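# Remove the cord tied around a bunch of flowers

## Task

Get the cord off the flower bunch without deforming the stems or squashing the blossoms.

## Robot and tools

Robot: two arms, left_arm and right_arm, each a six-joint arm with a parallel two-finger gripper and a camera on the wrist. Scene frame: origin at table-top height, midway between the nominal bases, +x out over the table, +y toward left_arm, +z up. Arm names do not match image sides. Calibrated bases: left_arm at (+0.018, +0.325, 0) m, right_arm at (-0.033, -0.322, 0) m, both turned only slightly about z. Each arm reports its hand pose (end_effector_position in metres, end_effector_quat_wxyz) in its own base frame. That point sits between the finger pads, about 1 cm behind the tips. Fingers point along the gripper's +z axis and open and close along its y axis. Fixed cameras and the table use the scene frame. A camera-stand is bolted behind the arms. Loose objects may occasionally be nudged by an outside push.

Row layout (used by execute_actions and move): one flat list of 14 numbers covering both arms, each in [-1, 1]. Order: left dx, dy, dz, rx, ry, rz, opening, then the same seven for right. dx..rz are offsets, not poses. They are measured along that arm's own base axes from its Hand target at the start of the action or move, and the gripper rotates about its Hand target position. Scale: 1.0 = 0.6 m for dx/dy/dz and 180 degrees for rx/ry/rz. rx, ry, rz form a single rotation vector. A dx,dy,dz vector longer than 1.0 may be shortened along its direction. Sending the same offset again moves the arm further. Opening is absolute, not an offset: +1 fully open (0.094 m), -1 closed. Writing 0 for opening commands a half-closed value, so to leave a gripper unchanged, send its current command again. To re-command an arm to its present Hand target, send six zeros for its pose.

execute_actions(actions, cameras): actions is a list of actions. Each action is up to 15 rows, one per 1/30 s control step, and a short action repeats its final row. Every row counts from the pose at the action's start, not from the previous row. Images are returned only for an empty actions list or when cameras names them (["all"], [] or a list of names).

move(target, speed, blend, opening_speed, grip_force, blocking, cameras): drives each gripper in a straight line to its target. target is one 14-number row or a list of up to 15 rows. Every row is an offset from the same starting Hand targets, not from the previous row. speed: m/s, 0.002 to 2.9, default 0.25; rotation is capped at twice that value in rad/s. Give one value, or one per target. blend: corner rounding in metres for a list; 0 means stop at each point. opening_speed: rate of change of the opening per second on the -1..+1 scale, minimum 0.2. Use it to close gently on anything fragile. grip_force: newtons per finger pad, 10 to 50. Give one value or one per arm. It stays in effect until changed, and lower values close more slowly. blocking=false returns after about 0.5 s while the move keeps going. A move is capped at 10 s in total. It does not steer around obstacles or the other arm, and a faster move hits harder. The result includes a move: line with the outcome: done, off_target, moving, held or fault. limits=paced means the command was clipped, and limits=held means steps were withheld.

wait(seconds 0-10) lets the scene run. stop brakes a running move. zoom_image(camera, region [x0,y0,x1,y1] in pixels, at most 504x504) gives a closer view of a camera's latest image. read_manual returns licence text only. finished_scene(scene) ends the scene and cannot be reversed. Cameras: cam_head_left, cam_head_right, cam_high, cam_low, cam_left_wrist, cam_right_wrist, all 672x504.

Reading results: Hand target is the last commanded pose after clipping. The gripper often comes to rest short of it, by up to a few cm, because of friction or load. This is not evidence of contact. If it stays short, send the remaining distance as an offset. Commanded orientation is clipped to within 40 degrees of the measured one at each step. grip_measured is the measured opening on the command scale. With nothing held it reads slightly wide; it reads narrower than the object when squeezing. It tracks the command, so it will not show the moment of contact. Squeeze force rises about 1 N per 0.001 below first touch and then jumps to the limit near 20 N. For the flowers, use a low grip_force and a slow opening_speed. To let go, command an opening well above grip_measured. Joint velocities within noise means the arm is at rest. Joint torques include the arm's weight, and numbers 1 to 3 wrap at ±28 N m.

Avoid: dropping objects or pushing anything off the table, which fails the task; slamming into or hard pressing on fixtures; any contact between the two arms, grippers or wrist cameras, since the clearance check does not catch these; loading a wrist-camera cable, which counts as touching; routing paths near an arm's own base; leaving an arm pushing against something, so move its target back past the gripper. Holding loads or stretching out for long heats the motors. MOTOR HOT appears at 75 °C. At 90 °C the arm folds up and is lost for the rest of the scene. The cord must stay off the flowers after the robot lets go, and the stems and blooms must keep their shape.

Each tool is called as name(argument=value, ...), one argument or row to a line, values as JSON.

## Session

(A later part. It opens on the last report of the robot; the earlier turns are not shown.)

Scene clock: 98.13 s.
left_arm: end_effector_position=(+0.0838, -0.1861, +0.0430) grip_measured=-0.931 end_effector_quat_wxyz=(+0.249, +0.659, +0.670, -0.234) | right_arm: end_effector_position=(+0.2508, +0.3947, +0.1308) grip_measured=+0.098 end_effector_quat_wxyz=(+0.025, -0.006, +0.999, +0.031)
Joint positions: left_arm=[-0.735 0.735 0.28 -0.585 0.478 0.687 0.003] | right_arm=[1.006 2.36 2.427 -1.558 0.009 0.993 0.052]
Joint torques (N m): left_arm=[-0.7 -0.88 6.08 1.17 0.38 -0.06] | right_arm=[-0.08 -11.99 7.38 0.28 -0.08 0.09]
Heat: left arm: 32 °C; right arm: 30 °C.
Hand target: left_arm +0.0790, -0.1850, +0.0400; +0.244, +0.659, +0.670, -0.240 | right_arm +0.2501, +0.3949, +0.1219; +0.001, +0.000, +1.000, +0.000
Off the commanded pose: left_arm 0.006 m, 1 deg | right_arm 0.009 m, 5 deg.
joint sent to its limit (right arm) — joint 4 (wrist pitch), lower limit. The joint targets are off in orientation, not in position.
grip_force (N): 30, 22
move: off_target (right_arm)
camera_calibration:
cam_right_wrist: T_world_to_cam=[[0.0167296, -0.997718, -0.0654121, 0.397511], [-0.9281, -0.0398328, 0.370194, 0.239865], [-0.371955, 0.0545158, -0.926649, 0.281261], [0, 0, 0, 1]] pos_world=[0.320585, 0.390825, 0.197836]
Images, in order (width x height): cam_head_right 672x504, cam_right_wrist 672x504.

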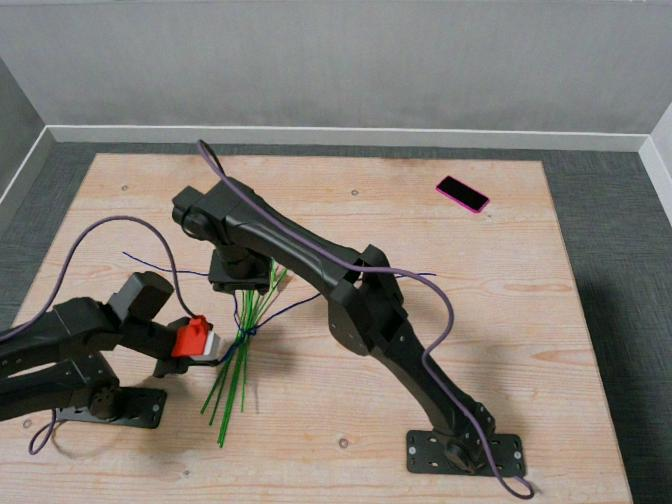

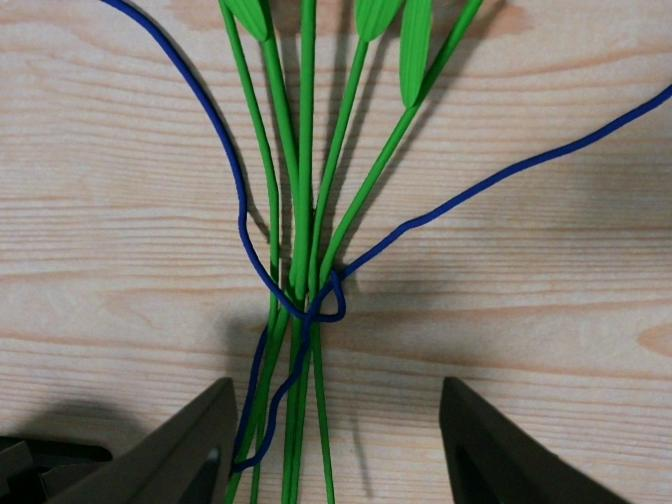

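move(
  target=[0,0,0,0,0,0,-1,0.0,0.022,-0.1,0,0,0,-0.28],
  cameras=["cam_right_wrist"],
  speed=0.12,
)

Scene clock: 100.17 s.
left_arm: end_effector_position=(+0.0838, -0.1861, +0.0430) grip_measured=-0.931 end_effector_quat_wxyz=(+0.249, +0.659, +0.670, -0.234) | right_arm: end_effector_position=(+0.2522, +0.4051, +0.0775) grip_measured=-0.278 end_effector_quat_wxyz=(+0.009, -0.003, +1.000, +0.008)
Joint positions: left_arm=[-0.735 0.735 0.28 -0.585 0.478 0.687 0.003] | right_arm=[1.015 2.446 2.365 -1.467 0.008 1.008 0.034]
Joint torques (N m): left_arm=[-0.53 -1.14 5.87 1.22 0.36 -0.08] | right_arm=[0.54 -12.82 5.39 0.45 -0.09 0.08]
Heat: left arm: 32 °C; right arm: 30 °C.
Hand target: left_arm +0.0790, -0.1850, +0.0400; +0.244, +0.659, +0.670, -0.240 | right_arm +0.2501, +0.4082, +0.0620; +0.001, +0.000, +1.000, +0.000
Off the commanded pose: left_arm 0.006 m, 1 deg | right_arm 0.016 m, 1 deg.
grip_force (N): 30, 22
move: off_target (right_arm)
camera_calibration:
cam_right_wrist: T_world_to_cam=[[0.00934428, -0.999773, -0.0191269, 0.40343], [-0.916112, -0.0162262, 0.400593, 0.246313], [-0.400813, 0.0137791, -0.916056, 0.254813], [0, 0, 0, 1]] pos_world=[0.324013, 0.403824, 0.142468]
Images, in order (width x height): cam_right_wrist 672x504.

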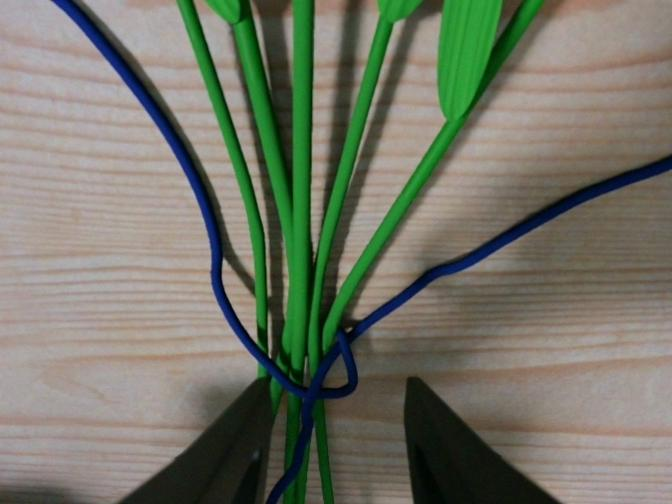

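move(
  target=[
    [0,0,0,0,0,0,-1,0.0,0.0095,-0.05,0,0,0,-0.33],
    [0,0,0,0,0,0,-1,0.0,0.0095,-0.105,0,0,0,-0.33],
  ],
  cameras=["cam_right_wrist"],
  speed=0.1,
)

Scene clock: 102.20 s.
left_arm: end_effector_position=(+0.0839, -0.1861, +0.0429) grip_measured=-0.931 end_effector_quat_wxyz=(+0.249, +0.659, +0.670, -0.234) | right_arm: end_effector_position=(+0.2537, +0.4134, +0.0201) grip_measured=-0.328 end_effector_quat_wxyz=(+0.011, -0.003, +1.000, +0.011)
Joint positions: left_arm=[-0.735 0.735 0.28 -0.585 0.477 0.687 0.003] | right_arm=[1.021 2.466 2.174 -1.25 0.007 1.014 0.032]
Joint torques (N m): left_arm=[-0.39 -0.72 5.87 1.25 0.35 -0.09] | right_arm=[0.51 -12.66 4.53 0.56 -0.06 0.09]
Heat: left arm: 32 °C; right arm: 30 °C.
Hand target: left_arm +0.0790, -0.1850, +0.0400; +0.244, +0.659, +0.670, -0.240 | right_arm +0.2501, +0.4139, -0.0011; +0.001, +0.000, +1.000, +0.000
Off the commanded pose: left_arm 0.006 m, 1 deg | right_arm 0.021 m, 2 deg.
grip_force (N): 30, 22
move: off_target (right_arm)
camera_calibration:
cam_right_wrist: T_world_to_cam=[[0.00908875, -0.99965, -0.0248559, 0.410754], [-0.917065, -0.018242, 0.398319, 0.271978], [-0.398633, 0.0191743, -0.91691, 0.200007], [0, 0, 0, 1]] pos_world=[0.325418, 0.411737, 0.0852636]
Images, in order (width x height): cam_right_wrist 672x504.

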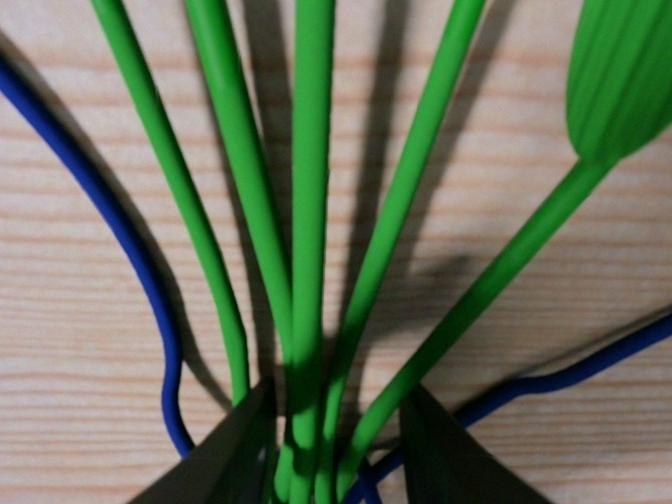

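move(
  target=[
    [0,0,0,0,0,0,-1,0.0,0.0,-0.006,0,0,0,-0.33],
    [0,0,0,0,0,0,-1,0.0,0.0,-0.006,0,0,0,-0.64],
  ],
  cameras=["cam_right_wrist","cam_left_wrist"],
  speed=0.1,
  opening_speed=0.4,
)

Scene clock: 104.47 s.
left_arm: end_effector_position=(+0.0841, -0.1860, +0.0429) grip_measured=-0.931 end_effector_quat_wxyz=(+0.249, +0.659, +0.670, -0.233) | right_arm: end_effector_position=(+0.2555, +0.4170, +0.0192) grip_measured=-0.635 end_effector_quat_wxyz=(+0.014, -0.001, +1.000, +0.018)
Joint positions: left_arm=[-0.735 0.735 0.28 -0.585 0.476 0.687 0.003] | right_arm=[1.021 2.466 2.17 -1.229 0.005 1.02 0.017]
Joint torques (N m): left_arm=[-0.61 -1.14 6.13 1.23 0.39 -0.11] | right_arm=[0.51 -12.46 4.07 0.53 -0.03 0.04]
Heat: left arm: 32 °C; right arm: 30 °C.
Hand target: left_arm +0.0790, -0.1850, +0.0400; +0.244, +0.659, +0.670, -0.240 | right_arm +0.2500, +0.4139, -0.0047; +0.001, +0.000, +1.000, +0.000
Off the commanded pose: left_arm 0.006 m, 1 deg | right_arm 0.025 m, 3 deg.
grip_force (N): 30, 22
move: off_target (right_arm); target 2's new opening was sent with right_arm's hand 0.024 m and 2 deg from that target
camera_calibration:
cam_left_wrist: T_world_to_cam=[[-0.999535, -0.0206804, -0.0224235, 0.0826586], [-0.0145047, 0.968899, -0.24703, 0.231108], [0.0268348, -0.24659, -0.968748, 0.0809035], [0, 0, 0, 1]] pos_world=[0.0838013, -0.202261, 0.137319]
cam_right_wrist: T_world_to_cam=[[0.00398886, -0.99919, -0.0400515, 0.415825], [-0.919722, -0.0193882, 0.392091, 0.275296], [-0.39255, 0.0352722, -0.919054, 0.191544], [0, 0, 0, 1]] pos_world=[0.326728, 0.414069, 0.0847524]
Images, in order (width x height): cam_left_wrist 672x504, cam_right_wrist 672x504.

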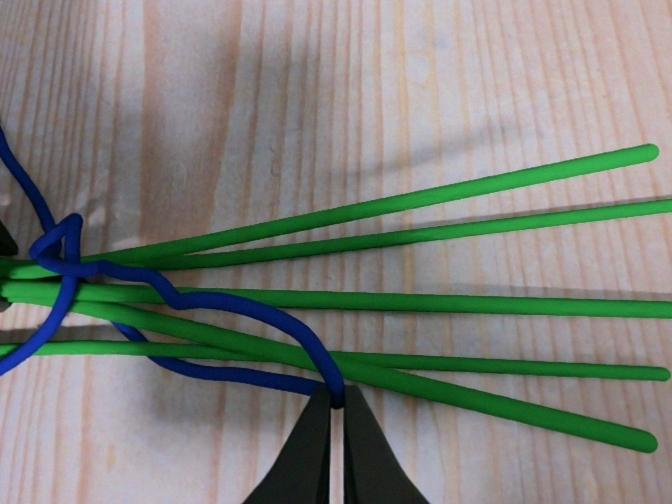

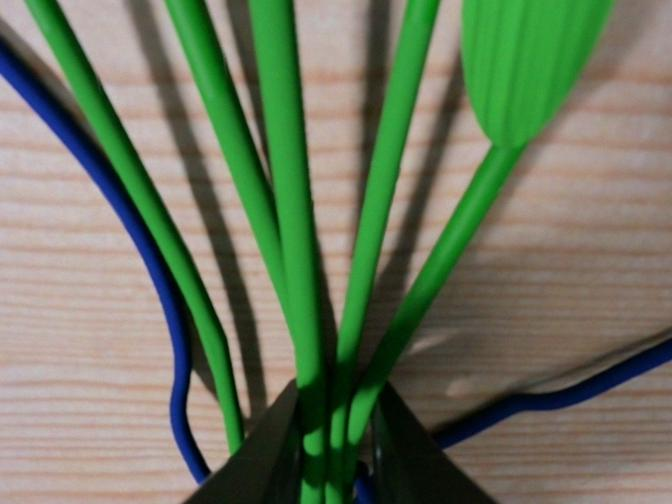

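move(
  target=[-0.11,-0.03,0.01,0,0,0,-1,0.0,0.0,0,0,0,0,-0.64],
  cameras=["cam_right_wrist","cam_left_wrist","cam_head_left"],
  speed=0.06,
)

zoom_image(
  camera="cam_head_left",
  region=[180, 290, 320, 470],
)

Scene clock: 106.73 s.
left_arm: end_effector_position=(+0.0142, -0.2021, +0.0469) grip_measured=-0.931 end_effector_quat_wxyz=(+0.242, +0.660, +0.671, -0.235) | right_arm: end_effector_position=(+0.2523, +0.4190, +0.0192) grip_measured=-0.635 end_effector_quat_wxyz=(+0.010, -0.003, +1.000, +0.021)
Joint positions: left_arm=[-1.45 0.528 0.244 -0.601 0.063 0.083 0.003] | right_arm=[1.025 2.466 2.17 -1.229 -0.005 1.02 0.017]
Joint torques (N m): left_arm=[-0.64 0.5 6.56 1.63 0.02 -0.02] | right_arm=[0.14 -12.42 4.12 0.49 0.06 0.04]
Heat: left arm: 32 °C; right arm: 30 °C.
Hand target: left_arm +0.0130, -0.2031, +0.0461; +0.245, +0.659, +0.670, -0.240 | right_arm +0.2500, +0.4139, -0.0047; +0.001, +0.000, +1.000, +0.000
Off the commanded pose: left_arm 0.002 m, 1 deg | right_arm 0.025 m, 3 deg.
grip_force (N): 30, 22
move: off_target (right_arm)
camera_calibration:
cam_left_wrist: T_world_to_cam=[[-0.999823, -0.0148692, -0.0115472, 0.0132502], [-0.0116851, 0.971039, -0.238635, 0.246777], [0.0147611, -0.238458, -0.971041, 0.084605], [0, 0, 0, 1]] pos_world=[0.0148826, -0.219258, 0.141197]
cam_right_wrist: T_world_to_cam=[[0.0083266, -0.998945, -0.0451555, 0.416643], [-0.916414, -0.0256931, 0.399405, 0.274009], [-0.400144, 0.0380554, -0.915662, 0.190873], [0, 0, 0, 1]] pos_world=[0.324014, 0.41598, 0.0841485]
Images, in order (width x height): cam_head_left 672x504, cam_left_wrist 672x504, cam_right_wrist 672x504.

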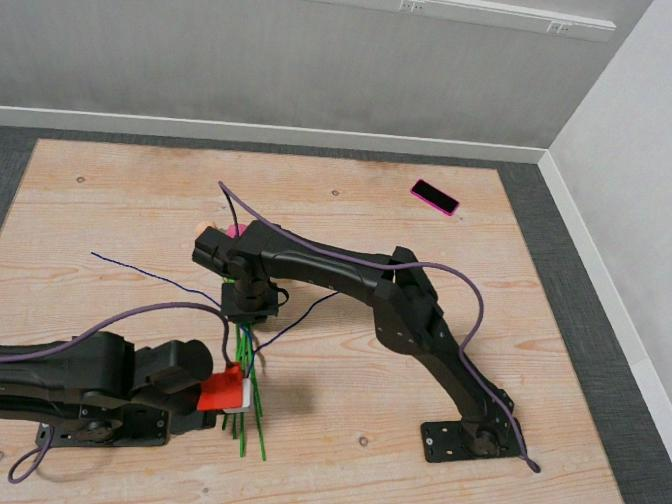

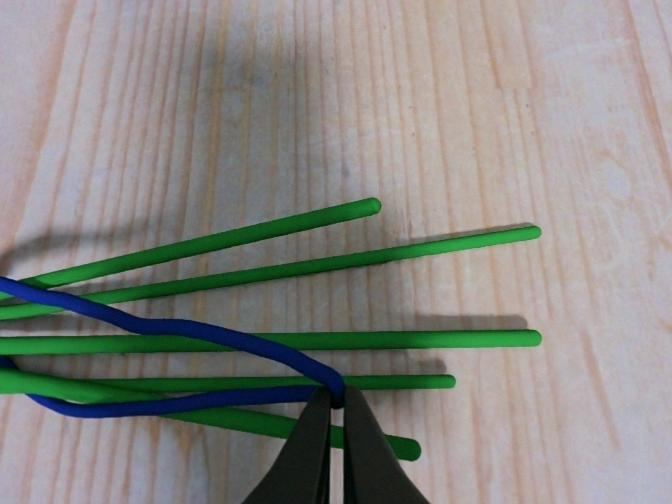

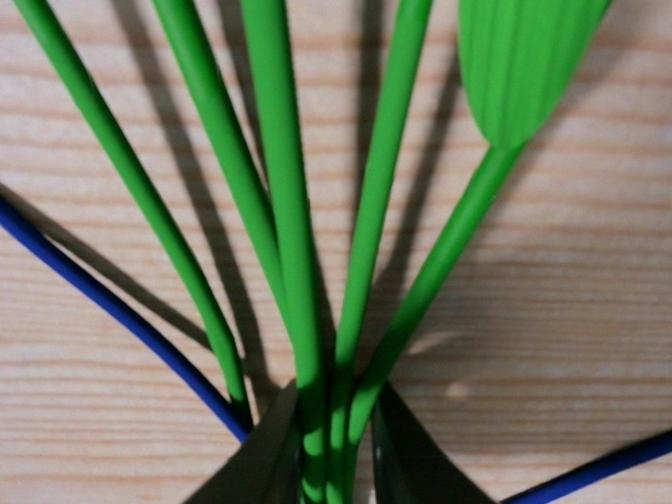

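Scaled by 2.800 from the camera's 672x504 image, which has a finer 960x720 frame.

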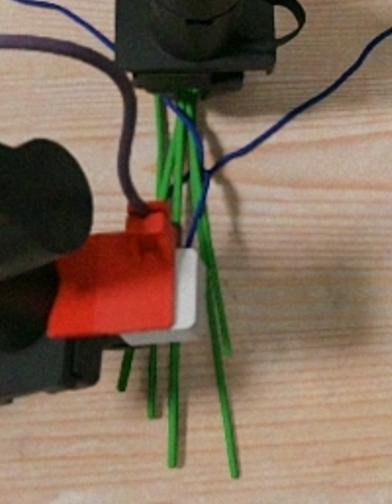

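move(
  target=[0.133,-0.183,0.0,0,0,0,-1,0.133,-0.183,0.0,0,0,0,-0.64],
  cameras=["cam_right_wrist","cam_left_wrist","cam_head_left","cam_high"],
  speed=0.07,
)

zoom_image(
  camera="cam_head_left",
  region=[210, 240, 370, 440],
)

Scene clock: 109.83 s.
left_arm: end_effector_position=(+0.0873, -0.2970, +0.0321) grip_measured=-0.931 end_effector_quat_wxyz=(+0.224, +0.660, +0.681, -0.226) | right_arm: end_effector_position=(+0.3248, +0.3288, +0.0178) grip_measured=-0.638 end_effector_quat_wxyz=(-0.001, -0.007, +0.999, +0.044)
Joint positions: left_arm=[-1.147 1.335 0.5 -0.131 0.243 0.315 0.003] | right_arm=[0.764 2.318 1.899 -1.094 -0.065 0.752 0.017]
Joint torques (N m): left_arm=[0.39 -3.95 9.06 1.67 0.31 0.1] | right_arm=[-1.95 -12.7 2.43 0.46 0.59 -0.1]
Heat: left arm: 32 °C; right arm: 30 °C.
Hand target: left_arm +0.0928, -0.3128, +0.0461; +0.245, +0.659, +0.670, -0.240 | right_arm +0.3299, +0.3040, -0.0047; +0.001, +0.000, +1.000, +0.000
Off the commanded pose: left_arm 0.022 m, 3 deg | right_arm 0.034 m, 5 deg.
grip_force (N): 30, 22
move: off_target (left_arm, right_arm)
camera_calibration:
cam_left_wrist: T_world_to_cam=[[-0.999661, -0.0255293, 0.00513475, 0.0810811], [-0.0260405, 0.979893, -0.197817, 0.338798], [0.000018612, -0.197883, -0.980226, 0.0602189], [0, 0, 0, 1]] pos_world=[0.0898749, -0.317999, 0.125632]
cam_right_wrist: T_world_to_cam=[[0.0163277, -0.995724, -0.0909265, 0.323055], [-0.907244, -0.0529792, 0.417255, 0.344438], [-0.420288, 0.0756797, -0.904229, 0.215944], [0, 0, 0, 1]] pos_world=[0.397973, 0.323579, 0.0809181]
Images, in order (width x height): cam_head_left 672x504, cam_high 672x504, cam_left_wrist 672x504, cam_right_wrist 672x504.

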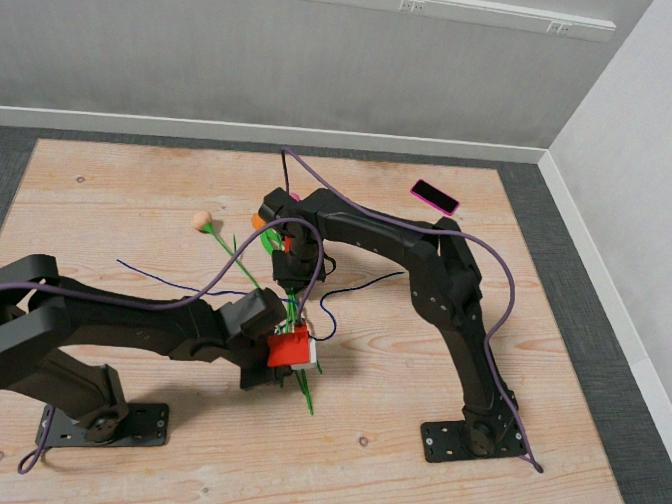

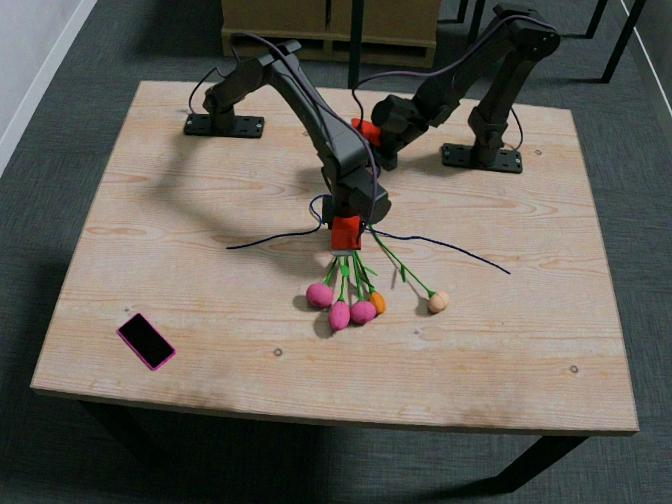

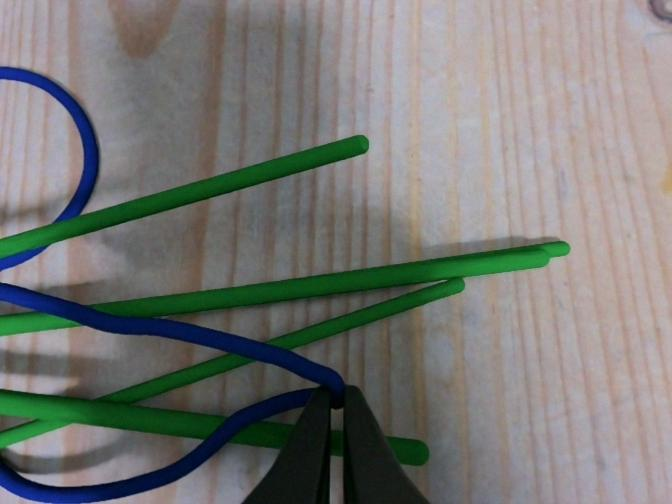

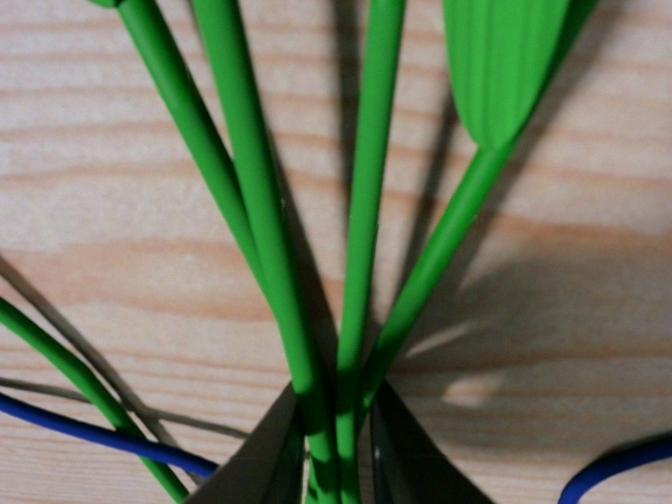

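Scaled by 2.520 from the camera's 672x504 image, which has a finer 960x720 frame.

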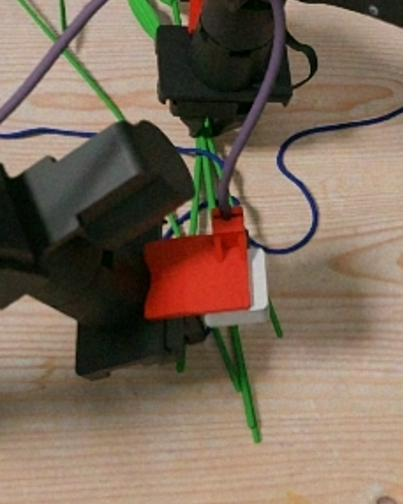

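move(
  target=[-0.2,0.0,0.01,0,0,0,-1,0.0,0.0,0.0,0,0,0,-0.64],
  cameras=["cam_right_wrist","cam_left_wrist","cam_head_left","cam_head_right"],
  speed=0.06,
)

zoom_image(
  camera="cam_head_left",
  region=[210, 270, 370, 470],
)

Scene clock: 112.90 s.
left_arm: end_effector_position=(-0.0262, -0.3113, +0.0470) grip_measured=-0.931 end_effector_quat_wxyz=(+0.238, +0.663, +0.670, -0.233) | right_arm: end_effector_position=(+0.3248, +0.3288, +0.0178) grip_measured=-0.638 end_effector_quat_wxyz=(-0.001, -0.008, +0.999, +0.044)
Joint positions: left_arm=[-1.717 1.257 0.487 -0.127 -0.102 -0.122 0.003] | right_arm=[0.764 2.318 1.899 -1.094 -0.065 0.751 0.017]
Joint torques (N m): left_arm=[-0.38 -5.38 6.68 1.55 -0.05 -0.1] | right_arm=[-1.95 -12.75 2.58 0.46 0.58 -0.11]
Heat: left arm: 32 °C; right arm: 30 °C.
Hand target: left_arm -0.0271, -0.3128, +0.0519; +0.245, +0.659, +0.670, -0.239 | right_arm +0.3299, +0.3040, -0.0047; +0.001, +0.000, +1.000, +0.000
Off the commanded pose: left_arm 0.005 m, 1 deg | right_arm 0.034 m, 5 deg.
grip_force (N): 30, 22
move: off_target (right_arm)
camera_calibration:
cam_left_wrist: T_world_to_cam=[[-0.99989, -0.0103855, -0.0105891, -0.0273442], [-0.00766125, 0.972963, -0.230832, 0.352651], [0.0127002, -0.230726, -0.972936, 0.0617446], [0, 0, 0, 1]] pos_world=[-0.0254236, -0.329154, 0.141187]
cam_right_wrist: T_world_to_cam=[[0.0174974, -0.995695, -0.0910238, 0.322688], [-0.907217, -0.0540794, 0.417172, 0.344797], [-0.420299, 0.0752789, -0.904258, 0.216073], [0, 0, 0, 1]] pos_world=[0.397974, 0.323679, 0.080918]
Images, in order (width x height): cam_head_left 672x504, cam_head_right 672x504, cam_left_wrist 672x504, cam_right_wrist 672x504.

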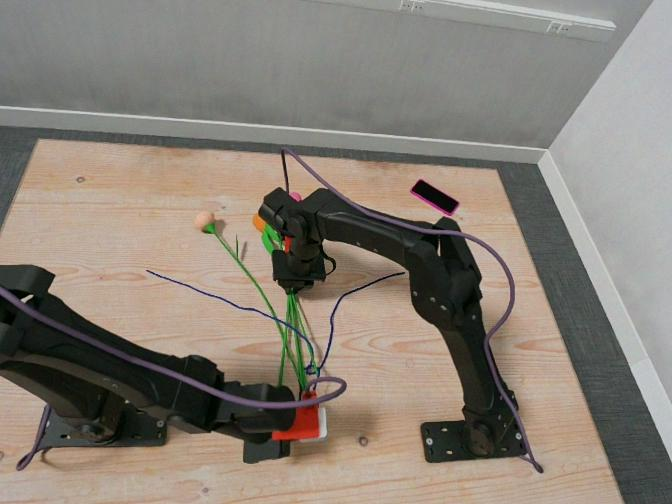

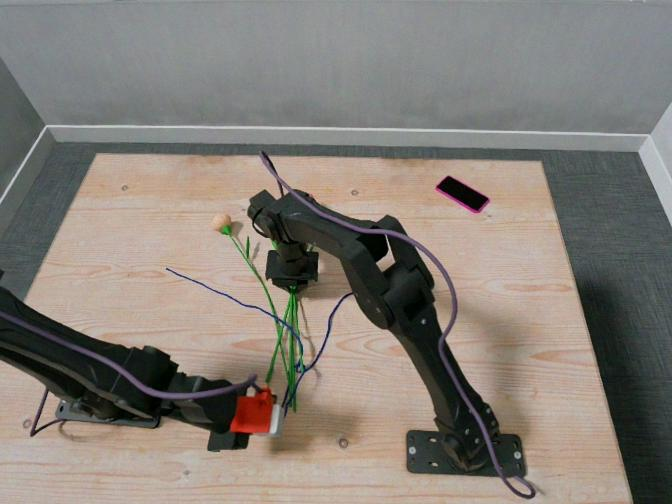

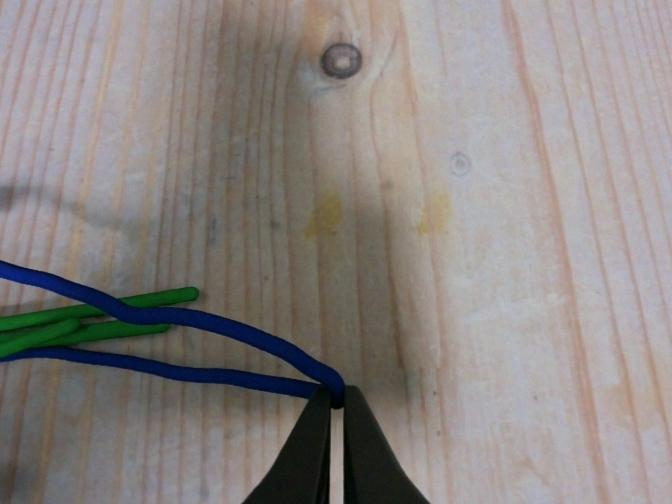

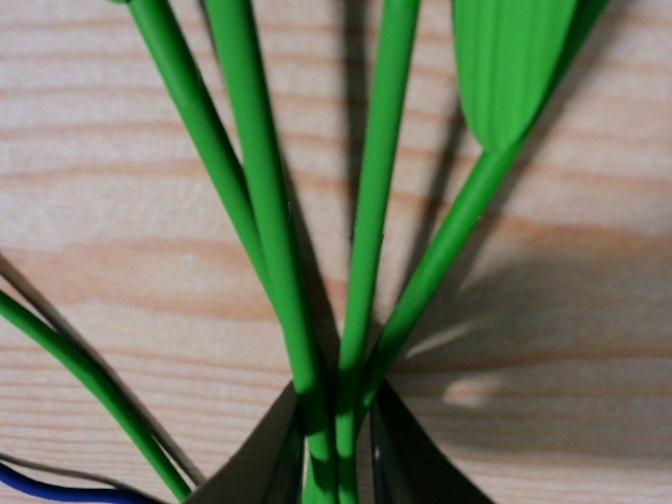

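Scaled by 2.520 from the camera's 672x504 image, which has a finer 960x720 frame.

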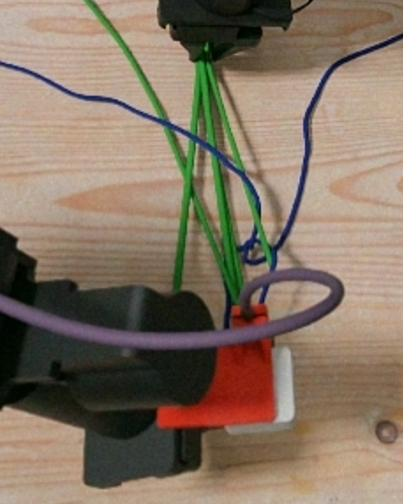

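move(
  target=[-0.1,0.0,0.02,0,0,0,-1,0.0,0.0,0.0,0,0,0,-0.64],
  cameras=["cam_left_wrist","cam_head_left","cam_head_right"],
  speed=0.06,
)

zoom_image(
  camera="cam_head_left",
  region=[210, 290, 370, 490],
)

zoom_image(
  camera="cam_head_right",
  region=[210, 270, 370, 450],
)

Scene clock: 114.83 s.
left_arm: end_effector_position=(-0.0825, -0.3013, +0.0510) grip_measured=-0.931 end_effector_quat_wxyz=(+0.235, +0.667, +0.670, -0.226) | right_arm: end_effector_position=(+0.3248, +0.3288, +0.0178) grip_measured=-0.638 end_effector_quat_wxyz=(-0.001, -0.008, +0.999, +0.044)
Joint positions: left_arm=[-1.996 1.291 0.546 -0.212 -0.27 -0.343 0.003] | right_arm=[0.764 2.318 1.899 -1.094 -0.065 0.751 0.017]
Joint torques (N m): left_arm=[-0.54 -3.88 9.73 1.49 -0.23 -0.11] | right_arm=[-1.95 -12.74 2.47 0.46 0.57 -0.11]
Heat: left arm: 32 °C; right arm: 30 °C.
Hand target: left_arm -0.0872, -0.3129, +0.0640; +0.245, +0.659, +0.670, -0.240 | right_arm +0.3299, +0.3040, -0.0047; +0.001, +0.000, +1.000, +0.000
Off the commanded pose: left_arm 0.018 m, 2 deg | right_arm 0.034 m, 5 deg.
grip_force (N): 30, 22
move: off_target (left_arm, right_arm)
camera_calibration:
cam_left_wrist: T_world_to_cam=[[-0.999817, -0.00568637, -0.0182648, -0.0817823], [-0.0016237, 0.976578, -0.215156, 0.344168], [0.0190605, -0.215087, -0.976409, 0.074068], [0, 0, 0, 1]] pos_world=[-0.0826203, -0.320641, 0.144877]
Images, in order (width x height): cam_head_left 672x504, cam_head_right 672x504, cam_left_wrist 672x504.

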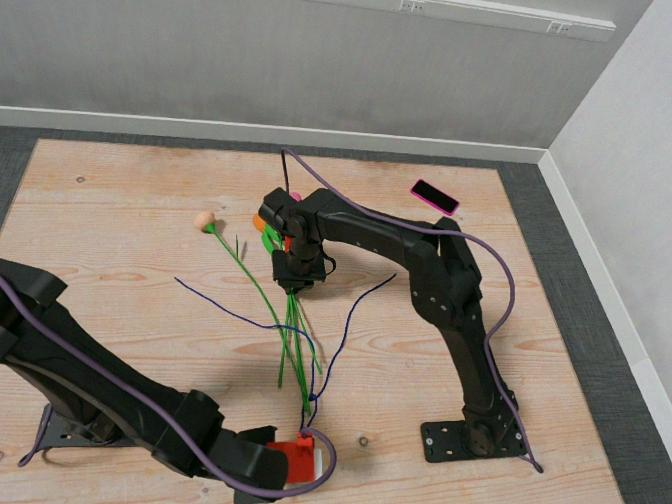

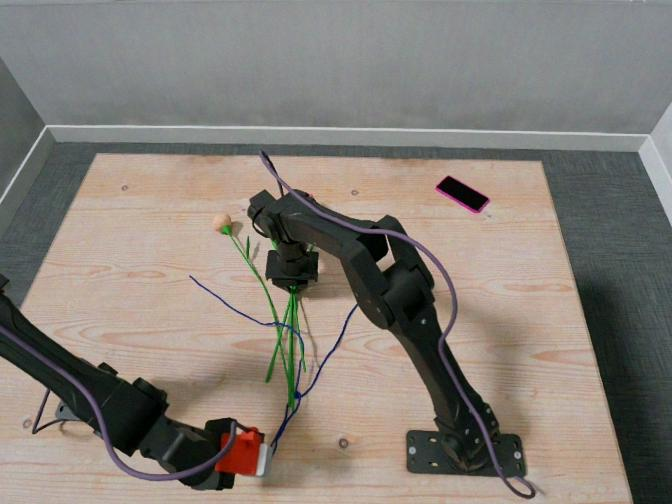

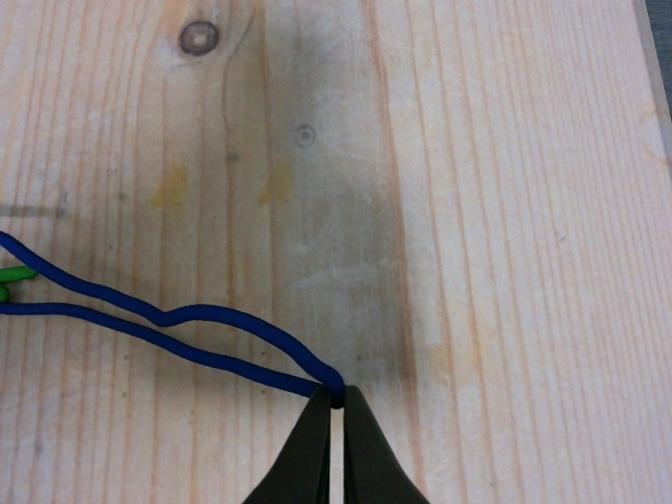

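Scaled by 2.520 from the camera's 672x504 image, which has a finer 960x720 frame.

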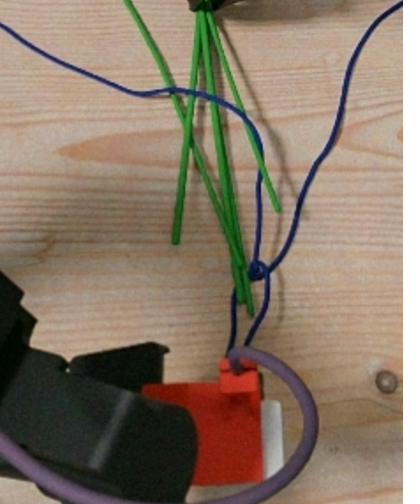

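Scaled by 2.800 from the camera's 672x504 image, which has a finer 960x720 frame.

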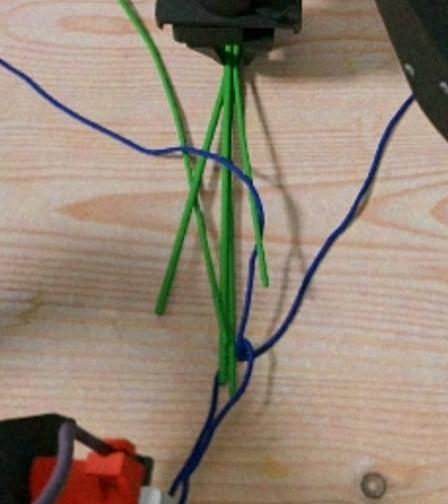

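move(
  target=[-0.075,-0.01,0.01,0,0,0,-1,0.0,0.0,0.0,0,0,0,-0.64],
  cameras=["cam_left_wrist","cam_head_left","cam_head_right"],
  speed=0.06,
)

zoom_image(
  camera="cam_head_left",
  region=[210, 320, 370, 500],
)

zoom_image(
  camera="cam_head_right",
  region=[210, 310, 370, 490],
)

Scene clock: 116.43 s.
left_arm: end_effector_position=(-0.1269, -0.3085, +0.0582) grip_measured=-0.931 end_effector_quat_wxyz=(+0.236, +0.668, +0.668, -0.227) | right_arm: end_effector_position=(+0.3248, +0.3288, +0.0178) grip_measured=-0.638 end_effector_quat_wxyz=(-0.001, -0.008, +0.999, +0.044)
Joint positions: left_arm=[-2.156 1.402 0.666 -0.26 -0.36 -0.478 0.003] | right_arm=[0.764 2.318 1.899 -1.094 -0.065 0.751 0.017]
Joint torques (N m): left_arm=[-0.39 -4.83 9.87 1.37 -0.32 -0.12] | right_arm=[-1.96 -12.72 2.41 0.46 0.58 -0.11]
Heat: left arm: 32 °C; right arm: 30 °C.
Hand target: left_arm -0.1321, -0.3188, +0.0701; +0.245, +0.659, +0.670, -0.240 | right_arm +0.3299, +0.3040, -0.0047; +0.001, +0.000, +1.000, +0.000
Off the commanded pose: left_arm 0.017 m, 2 deg | right_arm 0.034 m, 5 deg.
grip_force (N): 30, 22
move: off_target (left_arm, right_arm)
camera_calibration:
cam_left_wrist: T_world_to_cam=[[-0.999813, -0.00286646, -0.0191253, -0.125129], [0.00137412, 0.975925, -0.218104, 0.353103], [0.01929, -0.21809, -0.975738, 0.079387], [0, 0, 0, 1]] pos_world=[-0.127123, -0.327647, 0.152081]
Images, in order (width x height): cam_head_left 672x504, cam_head_right 672x504, cam_left_wrist 672x504.

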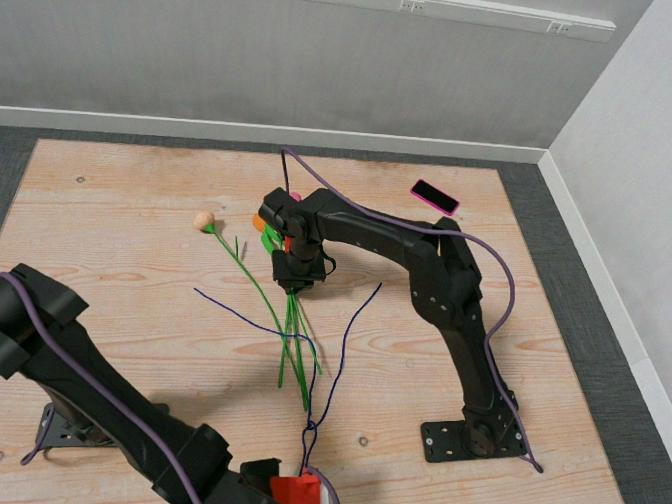

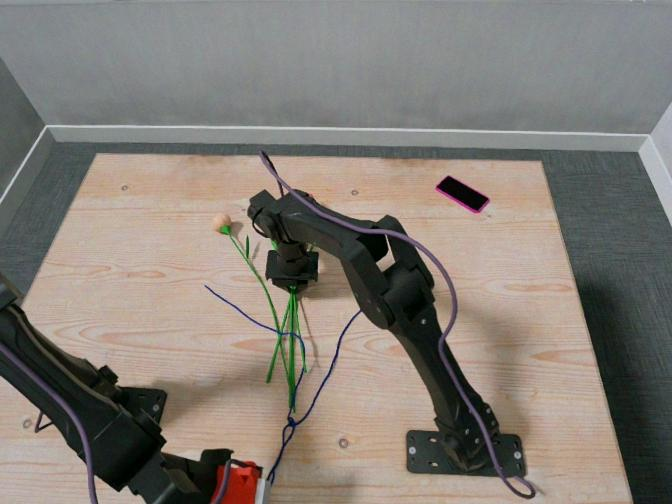

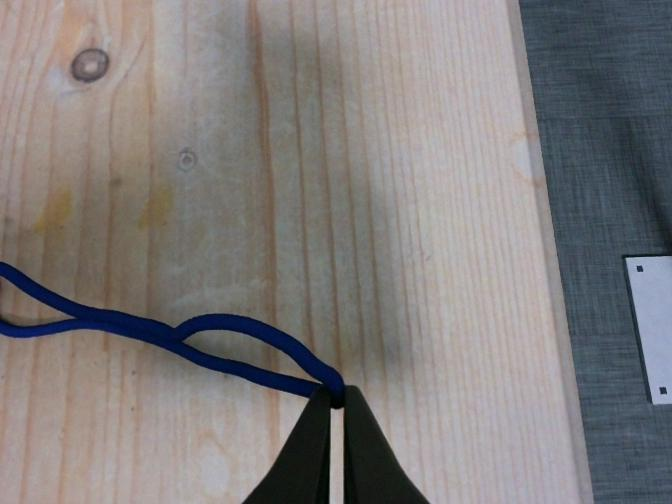

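Scaled by 2.800 from the camera's 672x504 image, which has a finer 960x720 frame.

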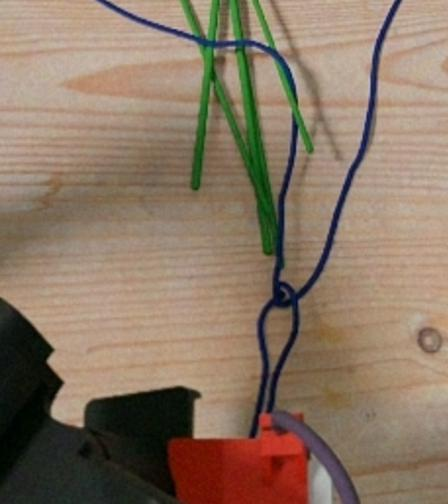

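Scaled by 2.800 from the camera's 672x504 image, which has a finer 960x720 frame.

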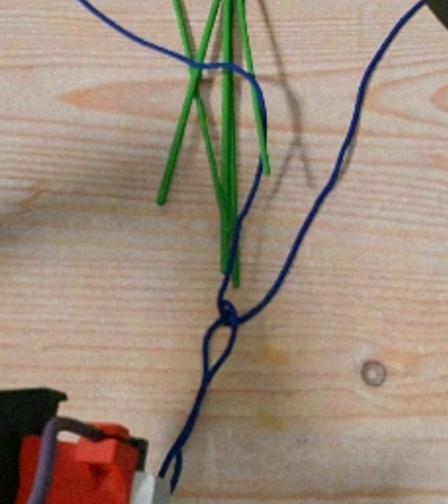

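move(
  target=[
    [0.05,0,-0.07,0,0,0,-1,0,0,0,0,0,0,-0.64],
    [0.05,0,-0.07,0,0,0,-0.6,0,0,0,0,0,0,-0.64],
    [0.05,0.02,0.1,0,0,0,-0.6,0,0,0,0,0,0,-0.64],
    [0.632,0.29,0.05,0.0739,0.2879,0.7848,-0.3,0,0,0,0,0,0,-0.64],
  ],
  cameras=["cam_left_wrist","cam_head_left","cam_head_right"],
  speed=[0.1, 0.1, 0.15, 0.3],
  blend=[0, 0, 0.03, 0],
)

Scene clock: 125.50 s.
left_arm: end_effector_position=(+0.2406, -0.1423, +0.0929) grip_measured=-0.302 end_effector_quat_wxyz=(-0.005, -0.496, +0.868, +0.005) | right_arm: end_effector_position=(+0.3248, +0.3288, +0.0178) grip_measured=-0.638 end_effector_quat_wxyz=(-0.001, -0.008, +0.999, +0.044)
Joint positions: left_arm=[-0.535 1.624 1.229 -1.19 0.004 -1.572 0.033] | right_arm=[0.764 2.318 1.899 -1.094 -0.065 0.751 0.017]
Joint torques (N m): left_arm=[-0.03 -6.5 9.2 0.14 0.02 -0.08] | right_arm=[-1.98 -12.72 2.36 0.47 0.57 -0.1]
Heat: left arm: 32 °C; right arm: 29 °C.
Hand target: left_arm +0.2470, -0.1448, +0.1000; -0.001, -0.500, +0.866, +0.000 | right_arm +0.3299, +0.3040, -0.0047; +0.001, +0.000, +1.000, +0.000
Off the commanded pose: left_arm 0.010 m, 1 deg | right_arm 0.034 m, 5 deg.
grip_force (N): 30, 22
move: off_target (right_arm)
camera_calibration:
cam_left_wrist: T_world_to_cam=[[0.85777, -0.513721, -0.0179004, -0.276293], [-0.455736, -0.776136, 0.435796, -0.00207369], [-0.237771, -0.365655, -0.899867, 0.176308], [0, 0, 0, 1]] pos_world=[0.277972, -0.0790791, 0.154612]
Images, in order (width x height): cam_head_left 672x504, cam_head_right 672x504, cam_left_wrist 672x504.

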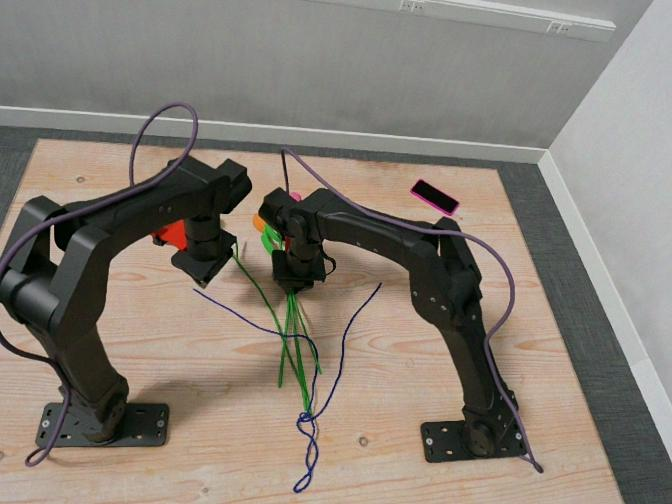

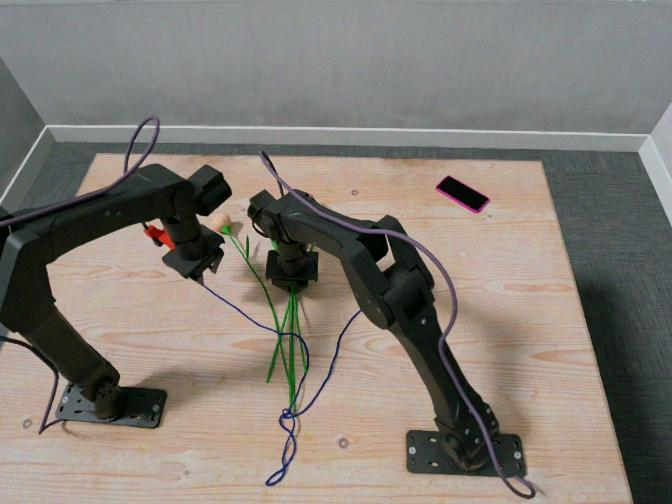

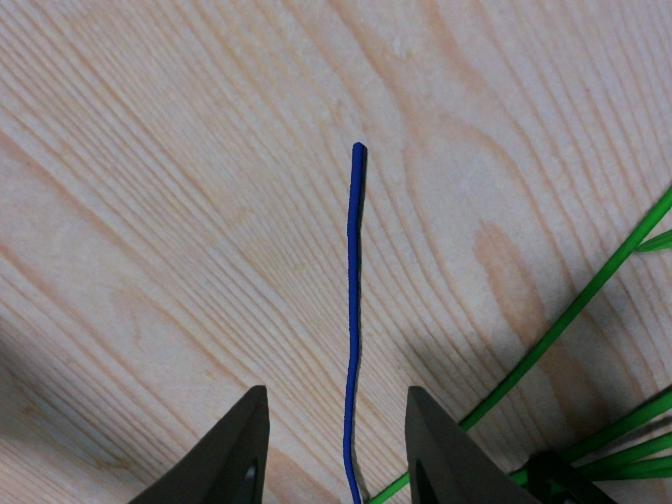

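move(
  target=[
    [0.006,-0.004,-0.12,0,0,0,-0.3,0,0,0,0,0,0,-0.64],
    [0.006,-0.004,-0.156,0,0,0,-0.3,0,0,0,0,0,0,-0.64],
    [0.006,-0.004,-0.156,0,0,0,-1,0,0,0,0,0,0,-0.64],
  ],
  cameras=["cam_left_wrist"],
  speed=[0.15, 0.06, 0.06],
)

Scene clock: 129.67 s.
left_arm: end_effector_position=(+0.2526, -0.1496, +0.0115) grip_measured=-0.920 end_effector_quat_wxyz=(+0.001, -0.496, +0.868, -0.006) | right_arm: end_effector_position=(+0.3248, +0.3288, +0.0178) grip_measured=-0.638 end_effector_quat_wxyz=(-0.001, -0.008, +0.999, +0.044)
Joint positions: left_arm=[-0.535 1.751 1.031 -0.84 0.005 -1.574 0.004] | right_arm=[0.764 2.318 1.899 -1.094 -0.065 0.751 0.017]
Joint torques (N m): left_arm=[-0.05 -7.38 4.94 0.4 -0.02 -0.09] | right_arm=[-1.98 -12.63 2.5 0.47 0.58 -0.07]
Heat: left arm: 32 °C; right arm: 29 °C.
Hand target: left_arm +0.2507, -0.1473, +0.0064; -0.001, -0.500, +0.866, +0.000 | right_arm +0.3299, +0.3040, -0.0047; +0.001, +0.000, +1.000, +0.000
Off the commanded pose: left_arm 0.006 m, 1 deg | right_arm 0.034 m, 5 deg.
grip_force (N): 30, 22
move: off_target (right_arm)
camera_calibration:
cam_left_wrist: T_world_to_cam=[[0.858666, -0.512488, 0.00691149, -0.29219], [-0.463606, -0.770873, 0.436834, 0.0358839], [-0.218544, -0.378299, -0.899516, 0.0964306], [0, 0, 0, 1]] pos_world=[0.288604, -0.0856022, 0.073085]
Images, in order (width x height): cam_left_wrist 672x504.

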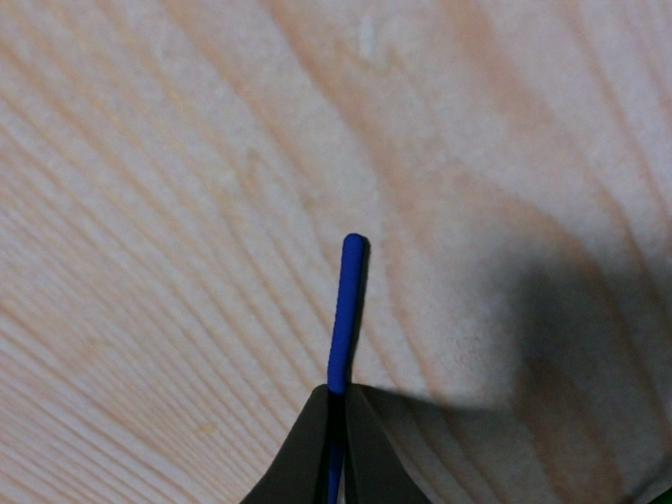

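move(
  target=[
    [0,0,0.15,0,0,0,-1,0,0,0,0,0,0,-0.3],
    [0,0,0.15,0,0,0,-1,0,0,0.25,0,0,0,-0.2],
    [-0.16,-0.54,0.17,0,0,-0.25,-1,0.005,-0.523,0.34,0,0,0,-0.2],
    [-0.16,-0.54,0.02,0,0,-0.25,-1,0.005,-0.523,0.34,0,0,0,-0.2],
  ],
  cameras=["cam_left_wrist","cam_head_left","cam_head_right","cam_high"],
  speed=[0.1, 0.15, 0.2, 0.1],
  blend=[0, 0.02, 0, 0],
  opening_speed=0.6,
)

Scene clock: 138.70 s.
left_arm: end_effector_position=(+0.1522, -0.4727, +0.0261) grip_measured=-0.921 end_effector_quat_wxyz=(-0.003, -0.132, +0.991, -0.006) | right_arm: end_effector_position=(+0.3423, -0.0097, +0.1926) grip_measured=-0.202 end_effector_quat_wxyz=(+0.024, +0.006, +1.000, +0.002)
Joint positions: left_arm=[-1.258 2.574 2.397 -1.384 0.008 -1.524 0.004] | right_arm=[-0.034 1.832 1.87 -1.561 -0.006 -0.023 0.038]
Joint torques (N m): left_arm=[0.18 -14.71 5.72 0.45 -0.1 0.07] | right_arm=[0.23 -13 4.4 0.26 0.01 -0.09]
Motor temperatures (°C): left_arm=[27 32 32 26 25 26 28] | right_arm=[24 31 30 28 27 24 27]
Heat: left arm: 32 °C; right arm: 31 °C.
Hand target: left_arm +0.1548, -0.4712, +0.0186; +0.000, -0.131, +0.991, +0.000 | right_arm +0.3329, -0.0097, +0.1993; +0.001, +0.000, +1.000, +0.000
Off the commanded pose: left_arm 0.008 m, 1 deg | right_arm 0.012 m, 3 deg.
joint sent to its limit (right arm) — joint 4 (wrist pitch), lower limit. The joint targets are off in orientation, not in position.
grip_force (N): 30, 22
move: off_target (right_arm); blend cut to 0 m at target 2; target 2's new opening was sent with right_arm's hand 0.017 m and 2 deg from that target
camera_calibration:
cam_left_wrist: T_world_to_cam=[[0.25653, -0.966516, 0.00620752, -0.494513], [-0.868882, -0.227793, 0.439494, 0.0521988], [-0.423364, -0.118137, -0.898224, 0.119521], [0, 0, 0, 1]] pos_world=[0.222813, -0.451945, 0.0874852]
Images, in order (width x height): cam_head_left 672x504, cam_head_right 672x504, cam_high 672x504, cam_left_wrist 672x504.

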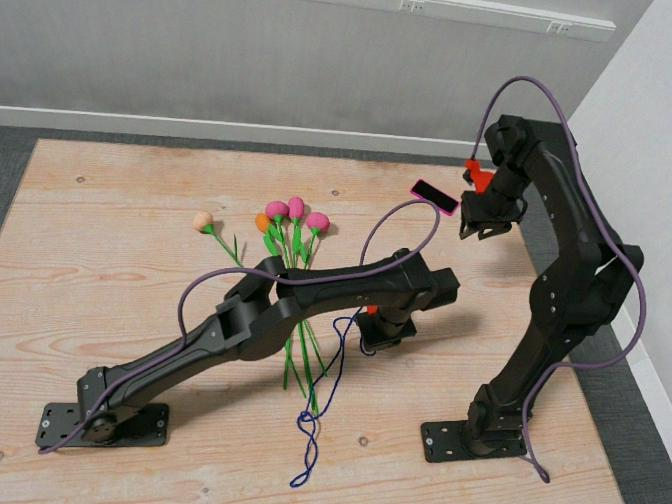

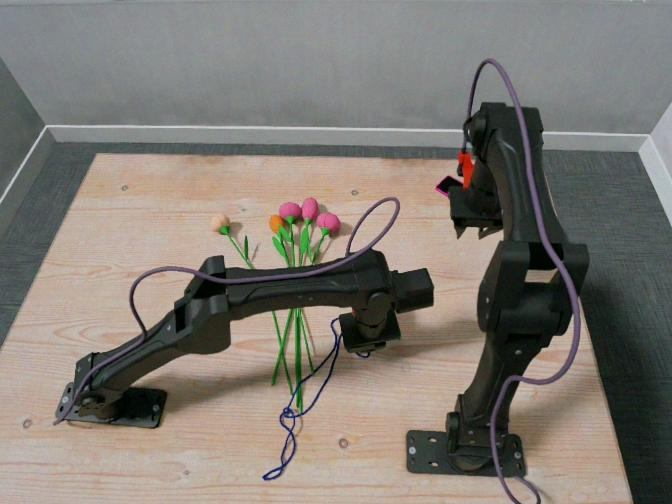

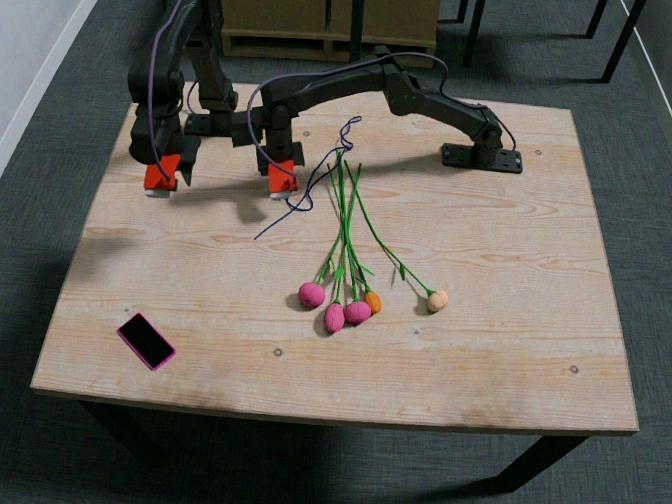

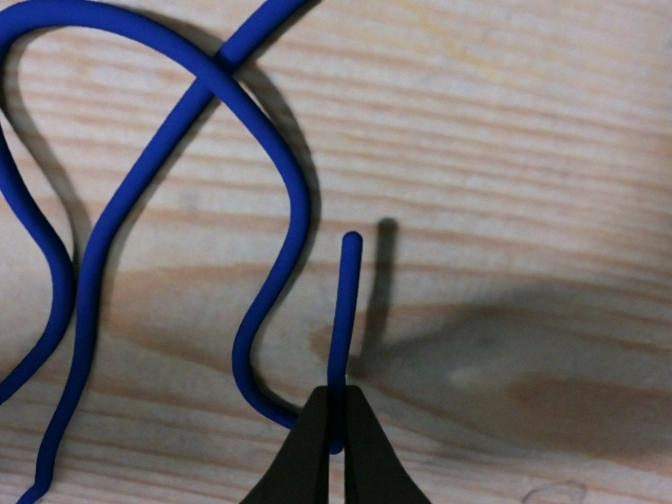

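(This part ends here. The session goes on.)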